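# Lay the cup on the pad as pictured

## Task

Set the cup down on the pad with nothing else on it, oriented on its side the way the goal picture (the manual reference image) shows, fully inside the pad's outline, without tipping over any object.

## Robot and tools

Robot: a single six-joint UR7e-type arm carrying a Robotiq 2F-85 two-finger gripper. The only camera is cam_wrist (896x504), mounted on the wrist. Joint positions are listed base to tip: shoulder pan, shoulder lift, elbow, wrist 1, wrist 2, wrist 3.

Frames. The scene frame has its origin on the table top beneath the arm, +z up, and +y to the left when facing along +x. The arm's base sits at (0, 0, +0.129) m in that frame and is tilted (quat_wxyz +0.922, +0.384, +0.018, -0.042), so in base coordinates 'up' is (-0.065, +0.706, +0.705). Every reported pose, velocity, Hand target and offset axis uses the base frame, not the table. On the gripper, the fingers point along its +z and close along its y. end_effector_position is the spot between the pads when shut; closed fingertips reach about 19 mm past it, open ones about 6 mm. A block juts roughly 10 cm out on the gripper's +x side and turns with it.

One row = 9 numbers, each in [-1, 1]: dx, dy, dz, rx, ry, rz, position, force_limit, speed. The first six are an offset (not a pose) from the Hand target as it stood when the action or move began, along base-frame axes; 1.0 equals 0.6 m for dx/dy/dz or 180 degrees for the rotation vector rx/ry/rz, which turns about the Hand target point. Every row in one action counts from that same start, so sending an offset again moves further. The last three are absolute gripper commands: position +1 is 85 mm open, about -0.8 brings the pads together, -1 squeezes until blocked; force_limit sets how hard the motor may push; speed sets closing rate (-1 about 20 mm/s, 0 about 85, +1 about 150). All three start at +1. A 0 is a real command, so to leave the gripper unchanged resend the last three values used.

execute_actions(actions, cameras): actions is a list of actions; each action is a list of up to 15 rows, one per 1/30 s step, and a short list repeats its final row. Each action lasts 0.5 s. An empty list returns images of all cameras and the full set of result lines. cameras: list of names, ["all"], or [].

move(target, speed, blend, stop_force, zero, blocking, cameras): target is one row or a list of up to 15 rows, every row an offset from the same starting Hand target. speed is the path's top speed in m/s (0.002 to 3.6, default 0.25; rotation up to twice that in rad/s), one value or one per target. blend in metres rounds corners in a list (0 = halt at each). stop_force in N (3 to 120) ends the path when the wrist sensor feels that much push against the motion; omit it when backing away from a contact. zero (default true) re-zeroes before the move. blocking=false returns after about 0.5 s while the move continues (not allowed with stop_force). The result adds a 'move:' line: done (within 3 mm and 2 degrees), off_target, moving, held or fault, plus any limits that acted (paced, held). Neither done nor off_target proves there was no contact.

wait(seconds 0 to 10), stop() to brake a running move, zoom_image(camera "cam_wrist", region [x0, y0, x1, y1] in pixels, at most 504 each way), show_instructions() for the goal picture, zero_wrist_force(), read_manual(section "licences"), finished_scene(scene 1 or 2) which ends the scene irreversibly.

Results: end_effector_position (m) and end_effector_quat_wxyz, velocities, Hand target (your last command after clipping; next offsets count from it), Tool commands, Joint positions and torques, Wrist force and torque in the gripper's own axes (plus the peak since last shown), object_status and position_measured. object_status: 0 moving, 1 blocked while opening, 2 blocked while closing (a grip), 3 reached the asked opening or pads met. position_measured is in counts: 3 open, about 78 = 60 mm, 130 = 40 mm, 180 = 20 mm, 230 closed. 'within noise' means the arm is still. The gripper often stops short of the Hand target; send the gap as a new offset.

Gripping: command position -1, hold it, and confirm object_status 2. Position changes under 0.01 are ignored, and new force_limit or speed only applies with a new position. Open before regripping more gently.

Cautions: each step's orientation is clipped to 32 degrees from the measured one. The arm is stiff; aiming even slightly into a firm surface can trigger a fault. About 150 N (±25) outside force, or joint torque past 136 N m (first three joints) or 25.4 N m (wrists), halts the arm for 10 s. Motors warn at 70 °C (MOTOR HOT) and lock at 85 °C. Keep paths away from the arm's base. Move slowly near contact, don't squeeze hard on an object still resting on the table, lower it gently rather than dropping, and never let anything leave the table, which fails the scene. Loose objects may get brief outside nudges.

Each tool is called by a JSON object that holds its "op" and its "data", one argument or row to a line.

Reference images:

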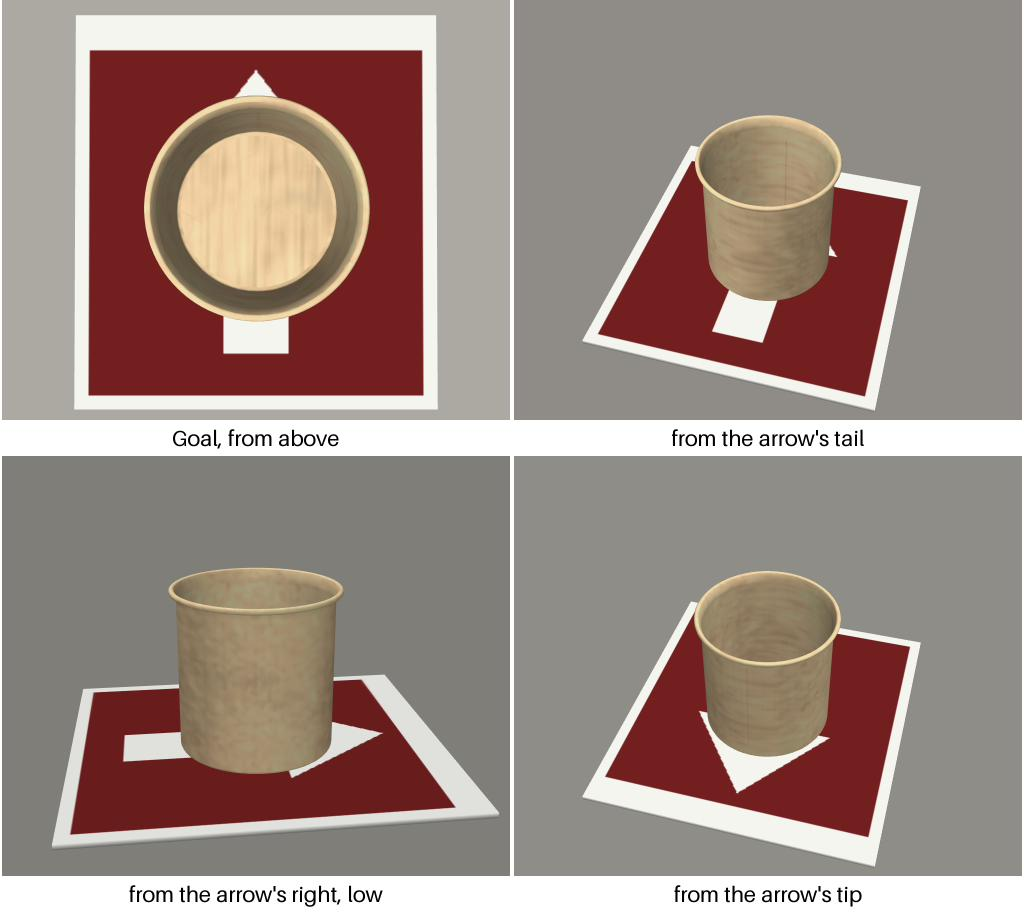

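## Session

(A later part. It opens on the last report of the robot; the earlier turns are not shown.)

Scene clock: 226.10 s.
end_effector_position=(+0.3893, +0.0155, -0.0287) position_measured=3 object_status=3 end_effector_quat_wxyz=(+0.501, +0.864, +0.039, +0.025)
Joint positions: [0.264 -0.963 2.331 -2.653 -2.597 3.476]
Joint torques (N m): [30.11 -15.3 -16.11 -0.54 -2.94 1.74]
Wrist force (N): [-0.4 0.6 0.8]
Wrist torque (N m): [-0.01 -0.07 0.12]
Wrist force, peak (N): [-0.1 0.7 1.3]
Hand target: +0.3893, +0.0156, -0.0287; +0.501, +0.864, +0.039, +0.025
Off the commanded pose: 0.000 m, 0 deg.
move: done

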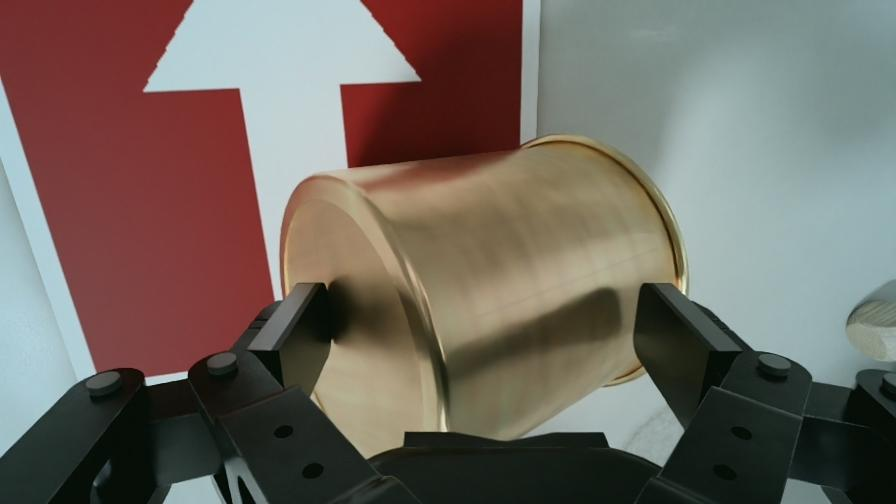

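{"op": "move", "data": {
  "target": [-0.0013, 0.0138, -0.0335, -0.0553, -0.0051, 0, 1, 0, 0],
  "speed": 0.03,
  "cameras": ["all"]
}}

Scene clock: 234.23 s.
end_effector_position=(+0.3885, +0.0238, -0.0488) position_measured=3 object_status=3 end_effector_quat_wxyz=(+0.574, +0.817, +0.037, +0.028)
Joint positions: [0.326 -0.84 2.248 -2.411 -2.728 3.753]
Joint torques (N m): [29.64 -16.82 -15.75 0.14 -3.21 1.69]
Wrist force (N): [-0.6 2.4 1.1]
Wrist torque (N m): [0.09 -0.02 0.11]
Wrist force, peak (N): [-0.5 2.5 1.2]
Hand target: +0.3885, +0.0238, -0.0488; +0.574, +0.817, +0.037, +0.028
Off the commanded pose: 0.000 m, 0 deg.
move: done

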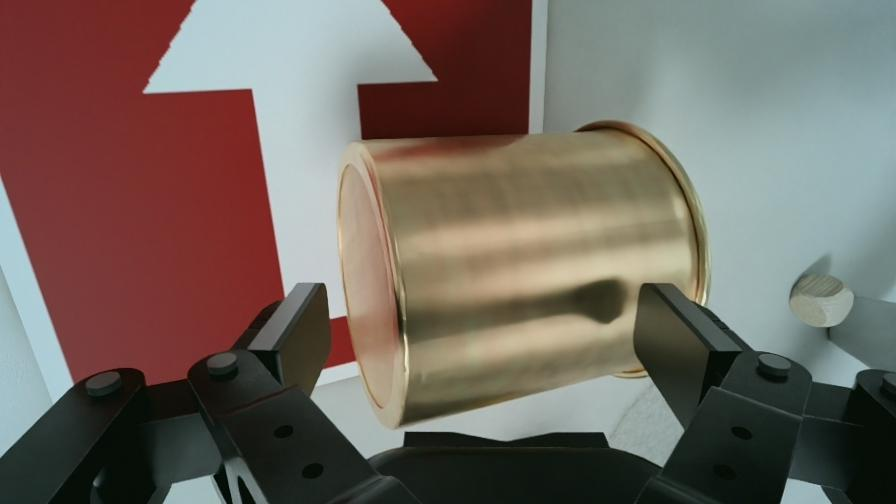

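{"op": "zoom_image", "data": {
  "camera": "cam_wrist",
  "region": [280, 80, 784, 440]
}}

Scaled by 1.000.

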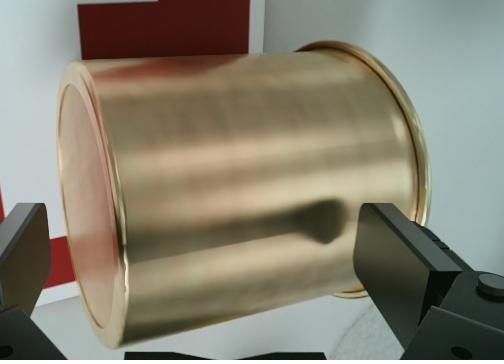

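{"op": "move", "data": {
  "target": [
    [-0.0026, 0.0282, 0.0187, 0, 0, 0, 1, 0, 0],
    [-0.013, 0.1412, 0.0937, 0, 0, 0, 1, 0, 0]
  ],
  "speed": [0.03, 0.15],
  "blend": [0.005, 0],
  "cameras": ["all"]
}}

Scene clock: 241.13 s.
end_effector_position=(+0.3807, +0.1085, +0.0074) position_measured=3 object_status=3 end_effector_quat_wxyz=(+0.574, +0.817, +0.037, +0.028)
Joint positions: [0.503 -0.985 2.079 -1.829 -2.613 4.052]
Joint torques (N m): [28.15 -15.56 -22.03 -0.33 1.88 1.97]
Wrist force (N): [-0.7 2.2 1.4]
Wrist torque (N m): [0.06 -0.01 0.09]
Wrist force, peak (N): [-0.8 2.1 2.0]
Hand target: +0.3807, +0.1086, +0.0074; +0.574, +0.817, +0.037, +0.028
Off the commanded pose: 0.000 m, 0 deg.
move: done

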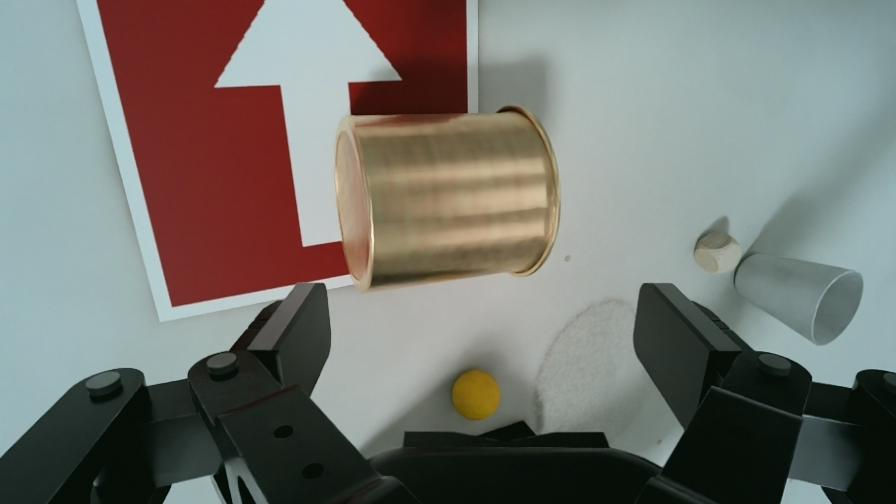

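{"op": "move", "data": {
  "target": [0.0178, -0.178, 0.2607, 0.2949, 0.3148, 0.4465, 0.874, 0, 0],
  "speed": 0.3,
  "cameras": ["all"]
}}

Scene clock: 299.60 s.
end_effector_position=(+0.3914, +0.0018, +0.1638) position_measured=19 object_status=3 end_effector_quat_wxyz=(-0.031, +0.674, +0.738, +0.029)
Joint positions: [-0.397 -1.784 2.188 -1.935 -1.495 1.083]
Joint torques (N m): [4.01 -13.66 -19.41 0.63 4.01 -1.3]
Wrist force (N): [0.3 1.2 0.6]
Wrist torque (N m): [0.10 -0.02 0.01]
Wrist force, peak (N): [-0.7 2.4 1.5]
Hand target: +0.3914, +0.0018, +0.1638; -0.031, +0.674, +0.738, +0.029
Off the commanded pose: 0.000 m, 0 deg.
move: done

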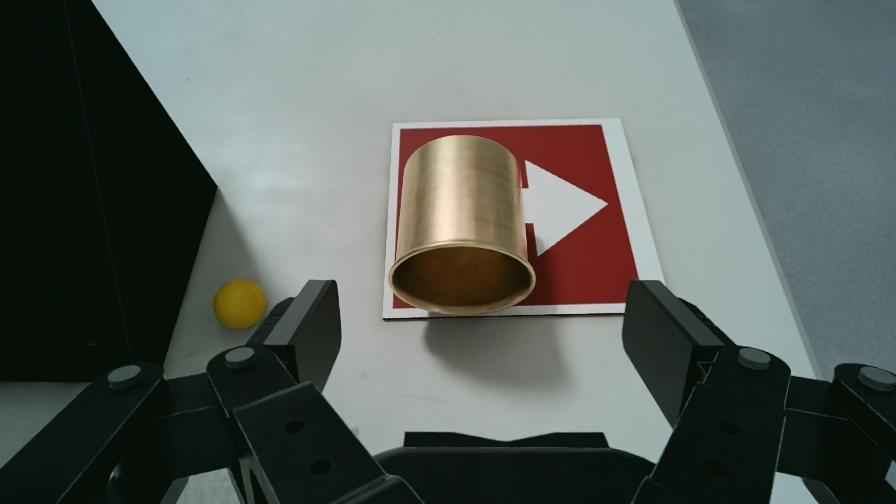

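{"op": "move", "data": {
  "target": [0.0155, -0.1663, -0.248, 0, 0, 0, 0.874, 0, 0],
  "speed": 0.15
}}

{"op": "move", "data": {
  "target": [-0.0064, 0.0702, -0.071, 0, 0, 0, 0.874, 0, 0],
  "speed": 0.03,
  "stop_force": 15,
  "cameras": ["all"]
}}

Scene clock: 308.17 s.
end_effector_position=(+0.4006, -0.0979, +0.0151) position_measured=19 object_status=3 end_effector_quat_wxyz=(-0.032, +0.674, +0.738, +0.029)
Joint positions: [-0.613 -1.441 2.341 -2.416 -1.505 0.866]
Joint torques (N m): [8.82 -20.45 -10.45 -2.34 3.92 -1.08]
Wrist force (N): [0.3 1.5 0.7]
Wrist torque (N m): [0.11 0.00 0.02]
Wrist force, peak (N): [-0.6 1.3 1.4]
Hand target: +0.4007, -0.0980, +0.0150; -0.031, +0.674, +0.738, +0.029
Off the commanded pose: 0.000 m, 0 deg.
move: done

Scene clock: 311.30 s.
end_effector_position=(+0.3969, -0.0559, -0.0275) position_measured=19 object_status=3 end_effector_quat_wxyz=(-0.031, +0.674, +0.738, +0.029)
Joint positions: [-0.527 -1.346 2.413 -2.588 -1.5 0.952]
Joint torques (N m): [28.8 -18.44 7.61 -2.01 3.89 1.42]
Wrist force (N): [-0.3 1.6 -0.5]
Wrist torque (N m): [0.04 0.02 -0.06]
Wrist force, peak (N): [0.3 2.0 -0.9]
Hand target: +0.3969, -0.0559, -0.0276; -0.031, +0.674, +0.738, +0.029
Off the commanded pose: 0.000 m, 0 deg.
move: done

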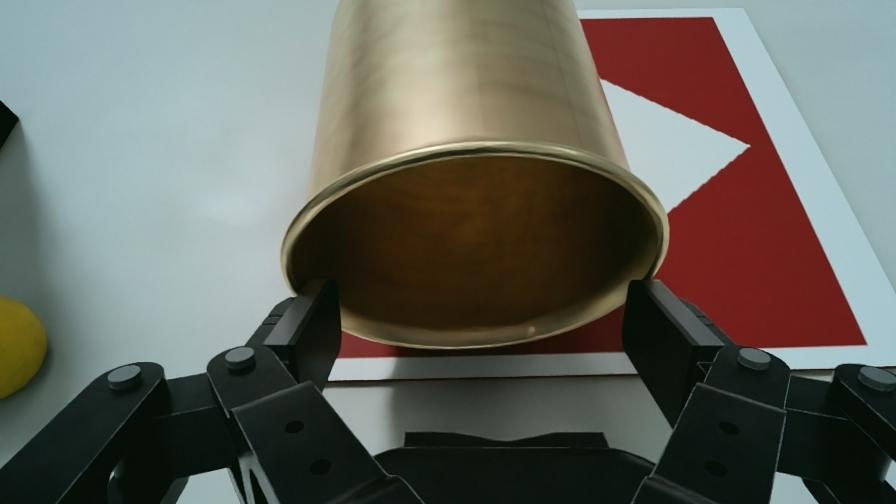

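{"op": "move", "data": {
  "target": [-0.009, 0.0994, -0.1005, 0, 0, 0, 0.874, 0, 0],
  "speed": 0.04,
  "stop_force": 15,
  "cameras": ["all"]
}}

Scene clock: 316.30 s.
end_effector_position=(+0.3915, +0.0037, -0.0878) position_measured=19 object_status=3 end_effector_quat_wxyz=(-0.031, +0.674, +0.738, +0.029)
Joint positions: [-0.392 -1.156 2.47 -2.846 -1.494 1.087]
Joint torques (N m): [29.75 -17.55 10.79 -2.35 3.91 1.42]
Wrist force (N): [-1.0 1.2 -0.1]
Wrist torque (N m): [0.11 0.05 -0.05]
Wrist force, peak (N): [-0.2 2.0 -0.9]
Hand target: +0.3915, +0.0037, -0.0879; -0.031, +0.674, +0.738, +0.029
Off the commanded pose: 0.000 m, 0 deg.
move: done

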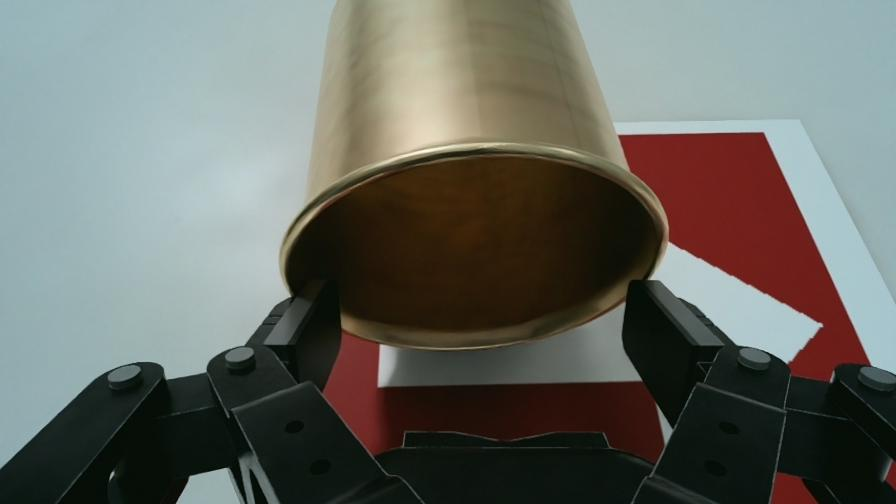

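{"op": "move", "data": {
  "target": [
    [0.0042, -0.0468, 0.0473, 0, 0, 0, 0.874, 0, 0],
    [-0.0056, 0.0593, 0.1765, 0.0559, 0.1123, -0.4897, 0.874, 0, 0]
  ],
  "speed": [0.1, 0.3],
  "blend": [0.01, 0],
  "cameras": ["all"]
}}

Scene clock: 336.30 s.
end_effector_position=(+0.3881, +0.0393, +0.0180) position_measured=19 object_status=3 end_effector_quat_wxyz=(-0.172, +0.984, +0.044, -0.006)
Joint positions: [-0.461 -1.49 2.393 -2.29 -1.276 2.563]
Joint torques (N m): [26.4 -30.58 3.74 0.59 4.15 1.61]
Wrist force (N): [0.3 -0.6 0.4]
Wrist torque (N m): [0.00 -0.15 0.18]
Wrist force, peak (N): [0.8 1.0 1.4]
Hand target: +0.3881, +0.0393, +0.0180; -0.172, +0.984, +0.044, -0.006
Off the commanded pose: 0.000 m, 0 deg.
move: done

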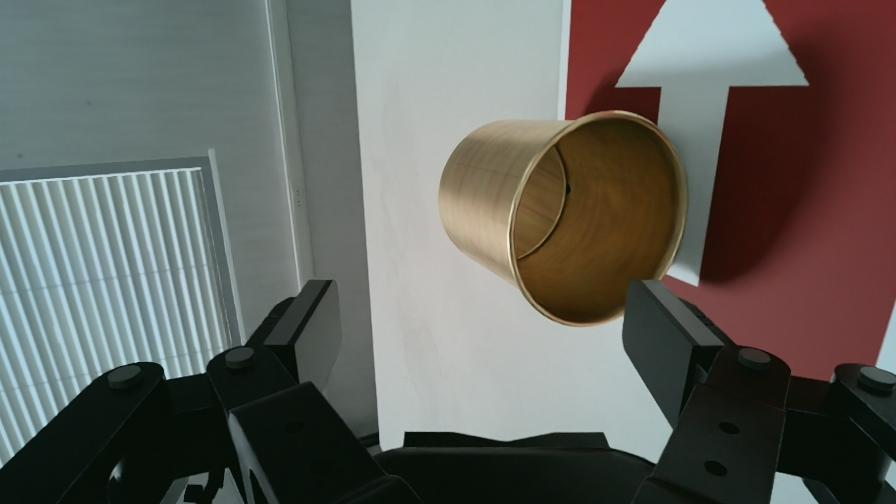

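{"op": "move", "data": {
  "target": [0.0043, -0.0283, -0.0988, 0, 0, 0, 0.405, 0, 0],
  "speed": 0.15
}}

{"op": "move", "data": {
  "target": [-0.0067, 0.0737, -0.0745, 0.094, 0.0086, 0.0001, 0.405, 0, 0],
  "speed": 0.08,
  "stop_force": 6,
  "cameras": ["all"]
}}

Scene clock: 341.63 s.
end_effector_position=(+0.3906, +0.0224, -0.0411) position_measured=78 object_status=3 end_effector_quat_wxyz=(-0.172, +0.984, +0.044, -0.006) end_effector_velocity=(+0.001, -0.001, +0.000) end_effector_angular_velocity=(-0.002, -0.003, +0.000)
Joint positions: [-0.498 -1.306 2.425 -2.494 -1.283 2.526]
Joint velocities: [0 0.002 0 -0.005 0 0]
Joint torques (N m): [8.92 -16.9 -6.19 -1.9 0.73 -1.29]
Wrist force (N): [0.4 -0.6 0.7]
Wrist torque (N m): [0.01 -0.16 0.25]
Wrist force, peak (N): [0.3 -1.3 -0.2]
Hand target: +0.3907, +0.0223, -0.0412; -0.172, +0.984, +0.044, -0.006
Off the commanded pose: 0.000 m, 0 deg.
move: done

Scene clock: 344.63 s.
end_effector_position=(+0.3867, +0.0666, -0.0859) position_measured=78 object_status=3 end_effector_quat_wxyz=(-0.315, +0.948, +0.042, -0.013)
Joint positions: [-0.546 -1.091 2.405 -2.469 -1.066 2.398]
Joint torques (N m): [11.84 -19.35 -2.69 1.67 4.11 -1.34]
Wrist force (N): [0.3 -0.3 0.6]
Wrist torque (N m): [0.13 -0.15 0.25]
Wrist force, peak (N): [0.5 -0.7 0.7]
Hand target: +0.3867, +0.0666, -0.0859; -0.315, +0.948, +0.042, -0.013
Off the commanded pose: 0.000 m, 0 deg.
move: done

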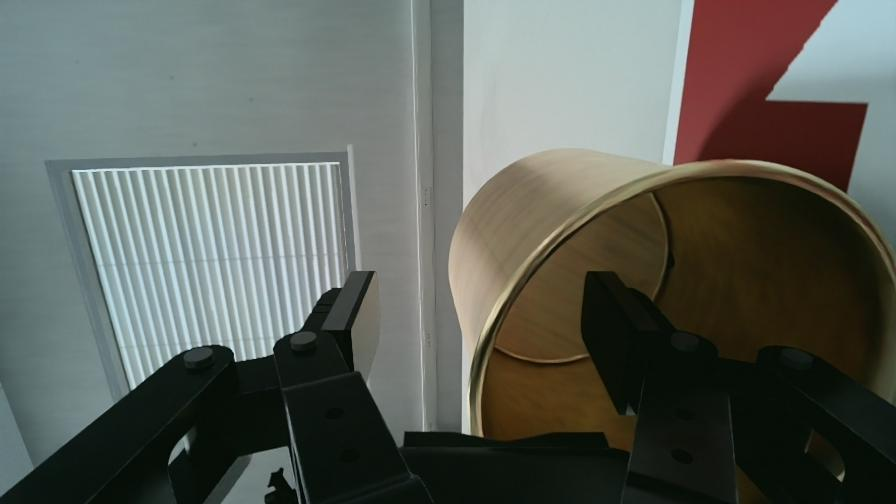

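{"op": "execute_actions", "data": {
  "actions": [
    [[0,0,0,0,0,0,-1,-0.6,-1]],
    [[0,0,0,0,0,0,-1,-0.6,-1]],
    [[0,0,0,0,0,0,-1,-0.6,-1]],
    [[0,0,0,0,0,0,-1,-0.6,-1]],
    [[0,0,0,0,0,0,-1,-0.6,-1]],
    [[0,0,0,0,0,0,-1,-0.6,-1]]
  ],
  "cameras": ["all"]
}}

Scene clock: 350.57 s.
end_effector_position=(+0.3866, +0.0666, -0.0859) position_measured=219 object_status=2 end_effector_quat_wxyz=(-0.315, +0.948, +0.042, -0.013)
Joint positions: [-0.546 -1.091 2.405 -2.469 -1.066 2.398]
Joint torques (N m): [12.06 -18.51 -2.74 -6.59 -8.34 -1.44]
Wrist force (N): [0.3 -38.2 -5.4]
Wrist torque (N m): [1.42 -0.21 0.49]
Wrist force, peak (N): [0.3 -38.2 -5.4]
Hand target: +0.3867, +0.0666, -0.0859; -0.315, +0.948, +0.042, -0.013
Off the commanded pose: 0.000 m, 0 deg.

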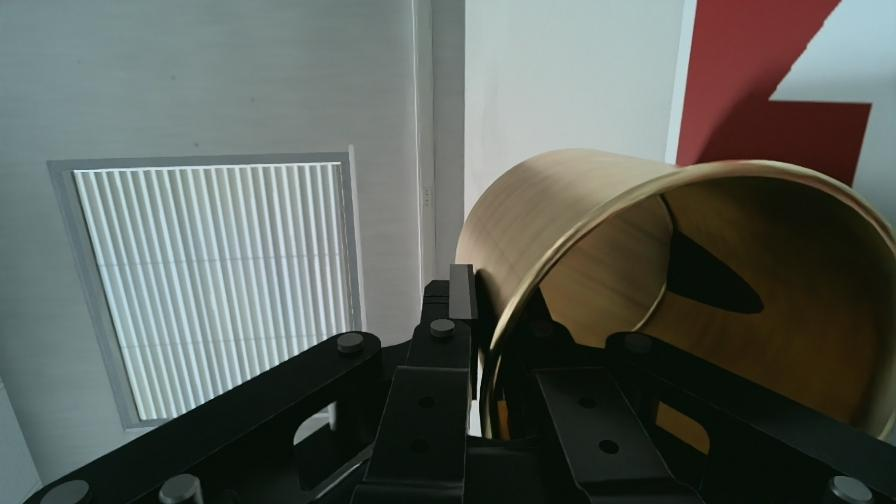

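{"op": "move", "data": {
  "target": [-0.0005, 0.0059, 0.0059, 0, 0, 0, -1, -0.6, -1],
  "speed": 0.02,
  "cameras": ["all"]
}}

Scene clock: 354.43 s.
end_effector_position=(+0.3863, +0.0701, -0.0824) position_measured=224 object_status=0 end_effector_quat_wxyz=(-0.315, +0.948, +0.042, -0.013)
Joint positions: [-0.538 -1.103 2.409 -2.464 -1.063 2.406]
Joint torques (N m): [28.23 -34.44 8.08 -1.42 2.44 1.26]
Wrist force (N): [-2.2 -4.5 2.5]
Wrist torque (N m): [0.84 -0.22 0.41]
Wrist force, peak (N): [0.3 -39.0 -5.4]
Hand target: +0.3864, +0.0701, -0.0824; -0.315, +0.948, +0.042, -0.013
Off the commanded pose: 0.000 m, 0 deg.
move: done

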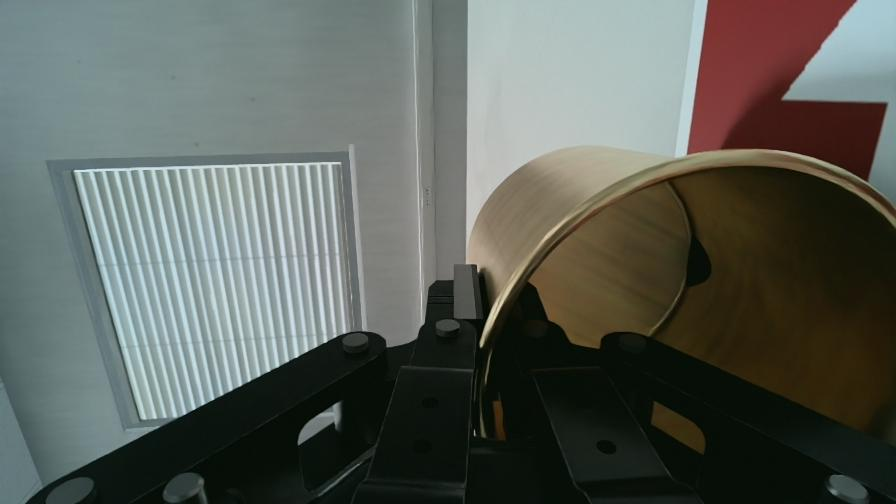

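{"op": "move", "data": {
  "target": [-0.0044, 0.0471, 0.047, 0, 0, 0, -1, -0.6, -1],
  "speed": 0.05,
  "cameras": ["all"]
}}

Scene clock: 357.20 s.
end_effector_position=(+0.3837, +0.0982, -0.0543) position_measured=225 object_status=2 end_effector_quat_wxyz=(-0.315, +0.948, +0.042, -0.013)
Joint positions: [-0.477 -1.198 2.429 -2.422 -1.04 2.471]
Joint torques (N m): [30.95 -33.08 10.51 1.39 4.53 1.73]
Wrist force (N): [0.3 2.4 1.0]
Wrist torque (N m): [0.17 -0.14 0.16]
Wrist force, peak (N): [-2.4 -5.7 2.7]
Hand target: +0.3837, +0.0984, -0.0542; -0.315, +0.948, +0.042, -0.013
Off the commanded pose: 0.000 m, 0 deg.
move: done

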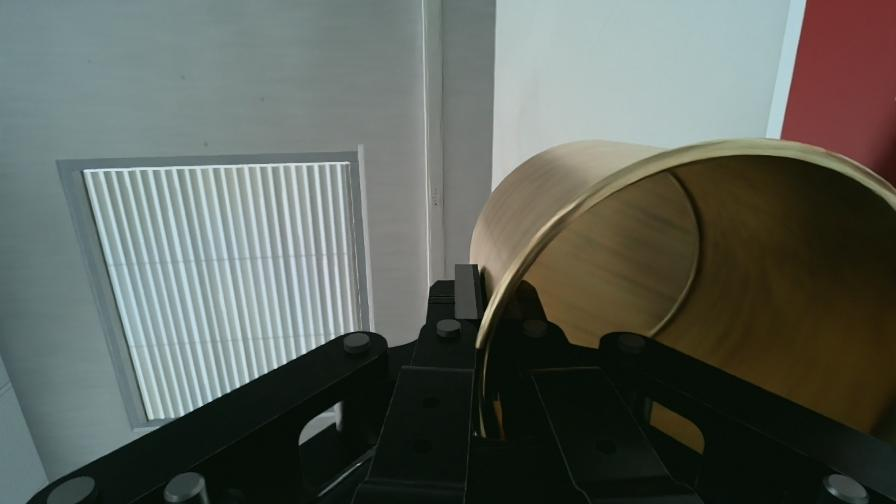

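{"op": "move", "data": {
  "target": [0.0768, 0.0568, 0.0093, -0.4537, -0.0416, -0.0004, -1, -0.6, -1],
  "speed": 0.2,
  "cameras": ["all"]
}}

Scene clock: 365.00 s.
end_effector_position=(+0.4298, +0.1324, -0.0486) position_measured=225 object_status=2 end_effector_quat_wxyz=(+0.384, +0.922, +0.042, +0.019)
Joint positions: [0.391 -0.978 2.107 -2.415 -2.317 3.553]
Joint torques (N m): [32.86 -16.68 -20.17 -1.04 -2.05 1.41]
Wrist force (N): [-0.1 1.9 2.7]
Wrist torque (N m): [0.16 -0.09 0.14]
Wrist force, peak (N): [0.0 1.7 3.0]
Hand target: +0.4298, +0.1324, -0.0486; +0.384, +0.922, +0.042, +0.019
Off the commanded pose: 0.000 m, 0 deg.
move: done

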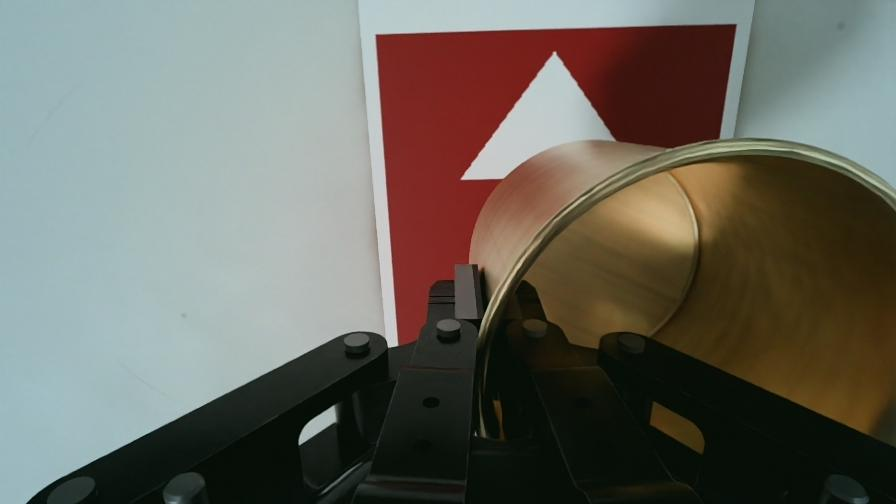

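{"op": "move", "data": {
  "target": [0.0085, -0.0919, -0.0916, 0, 0, 0, -1, -0.6, -1],
  "speed": 0.12
}}

{"op": "move", "data": {
  "target": [0.0027, -0.0294, -0.0294, 0, 0, 0, -1, -0.6, -1],
  "speed": 0.01,
  "stop_force": 3,
  "cameras": ["all"]
}}

Scene clock: 368.17 s.
end_effector_position=(+0.4349, +0.0774, -0.1035) position_measured=225 object_status=2 end_effector_quat_wxyz=(+0.384, +0.922, +0.042, +0.019)
Joint positions: [0.28 -0.835 2.176 -2.728 -2.343 3.406]
Joint torques (N m): [14.69 -18.91 -1.6 -3.81 -2.14 -1.45]
Wrist force (N): [-0.3 1.8 2.8]
Wrist torque (N m): [0.14 -0.06 0.22]
Wrist force, peak (N): [-0.5 1.8 4.0]
Hand target: +0.4349, +0.0773, -0.1036; +0.384, +0.922, +0.042, +0.019
Off the commanded pose: 0.000 m, 0 deg.
move: done

Scene clock: 370.90 s.
end_effector_position=(+0.4358, +0.0672, -0.1137) position_measured=225 object_status=2 end_effector_quat_wxyz=(+0.384, +0.922, +0.042, +0.019)
Joint positions: [0.259 -0.804 2.183 -2.788 -2.347 3.376]
Joint torques (N m): [33.31 -33.54 -16.26 -0.58 1.99 1.21]
Wrist force (N): [-0.9 0.5 0.0]
Wrist torque (N m): [-0.01 0.00 0.17]
Wrist force, peak (N): [0.0 1.6 3.1]
Hand target: +0.4358, +0.0672, -0.1137; +0.384, +0.922, +0.042, +0.019 (not the last commanded pose)
Off the commanded pose: 0.011 m, 0 deg.
move: contact

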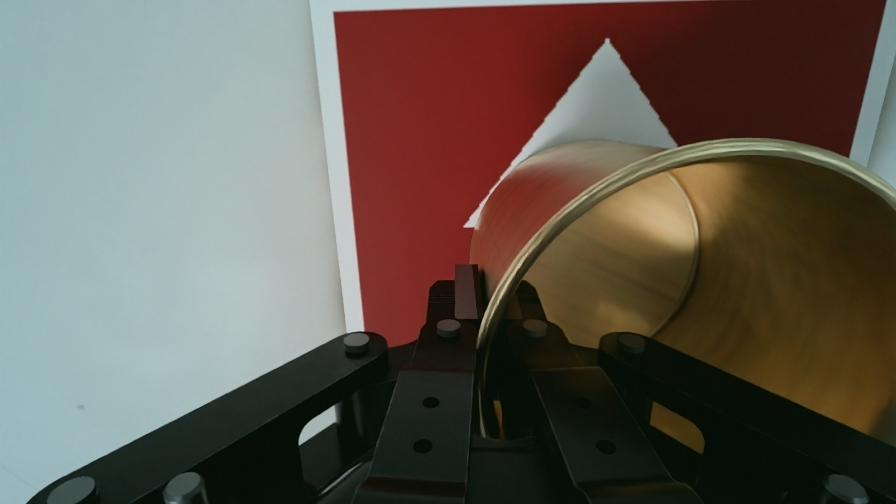

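{"op": "execute_actions", "data": {
  "actions": [
    [[0,0,0,0,0,0,-0.3,-0.6,-1]],
    [[0,0,0,0,0,0,-0.3,-0.6,-1]],
    [[0,0,0,0,0,0,-0.3,-0.6,-1]]
  ],
  "cameras": ["all"]
}}

Scene clock: 375.27 s.
end_effector_position=(+0.4358, +0.0672, -0.1137) position_measured=167 object_status=3 end_effector_quat_wxyz=(+0.384, +0.922, +0.042, +0.019)
Joint positions: [0.259 -0.804 2.183 -2.788 -2.347 3.376]
Joint torques (N m): [32.57 -29.18 -13.17 -3.52 1.55 1.65]
Wrist force (N): [-0.3 1.4 0.5]
Wrist torque (N m): [-0.02 -0.07 0.16]
Wrist force, peak (N): [-0.2 1.7 0.8]
Hand target: +0.4358, +0.0672, -0.1137; +0.384, +0.922, +0.042, +0.019
Off the commanded pose: 0.000 m, 0 deg.

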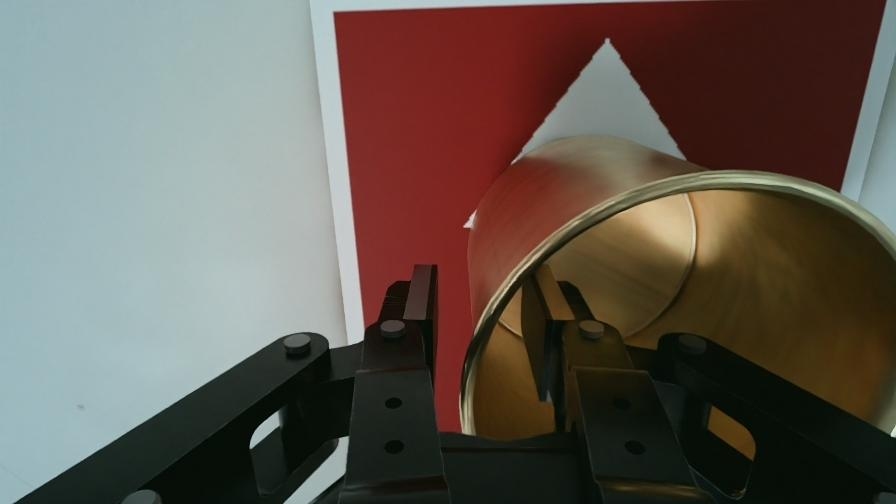

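{"op": "move", "data": {
  "target": [-0.0164, 0.1767, 0.1761, 0, 0, 0, -0.3, -0.6, -1],
  "speed": 0.12,
  "cameras": ["all"]
}}

Scene clock: 378.37 s.
end_effector_position=(+0.4260, +0.1731, -0.0081) position_measured=167 object_status=3 end_effector_quat_wxyz=(+0.384, +0.922, +0.042, +0.019)
Joint positions: [0.466 -1.052 2.027 -2.196 -2.294 3.65]
Joint torques (N m): [30.42 -29.09 -22.79 -1.04 2.55 1.79]
Wrist force (N): [-0.5 1.5 0.6]
Wrist torque (N m): [-0.01 -0.05 0.15]
Wrist force, peak (N): [-0.2 1.7 1.4]
Hand target: +0.4260, +0.1732, -0.0081; +0.384, +0.922, +0.042, +0.019
Off the commanded pose: 0.000 m, 0 deg.
move: done

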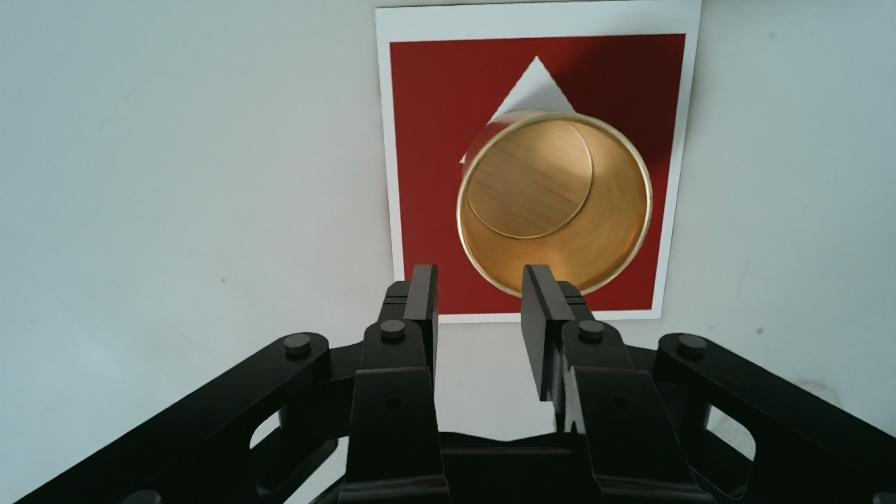

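{"op": "finished_scene", "data": {
  "scene": 1
}}

The scene is finished: the task was done.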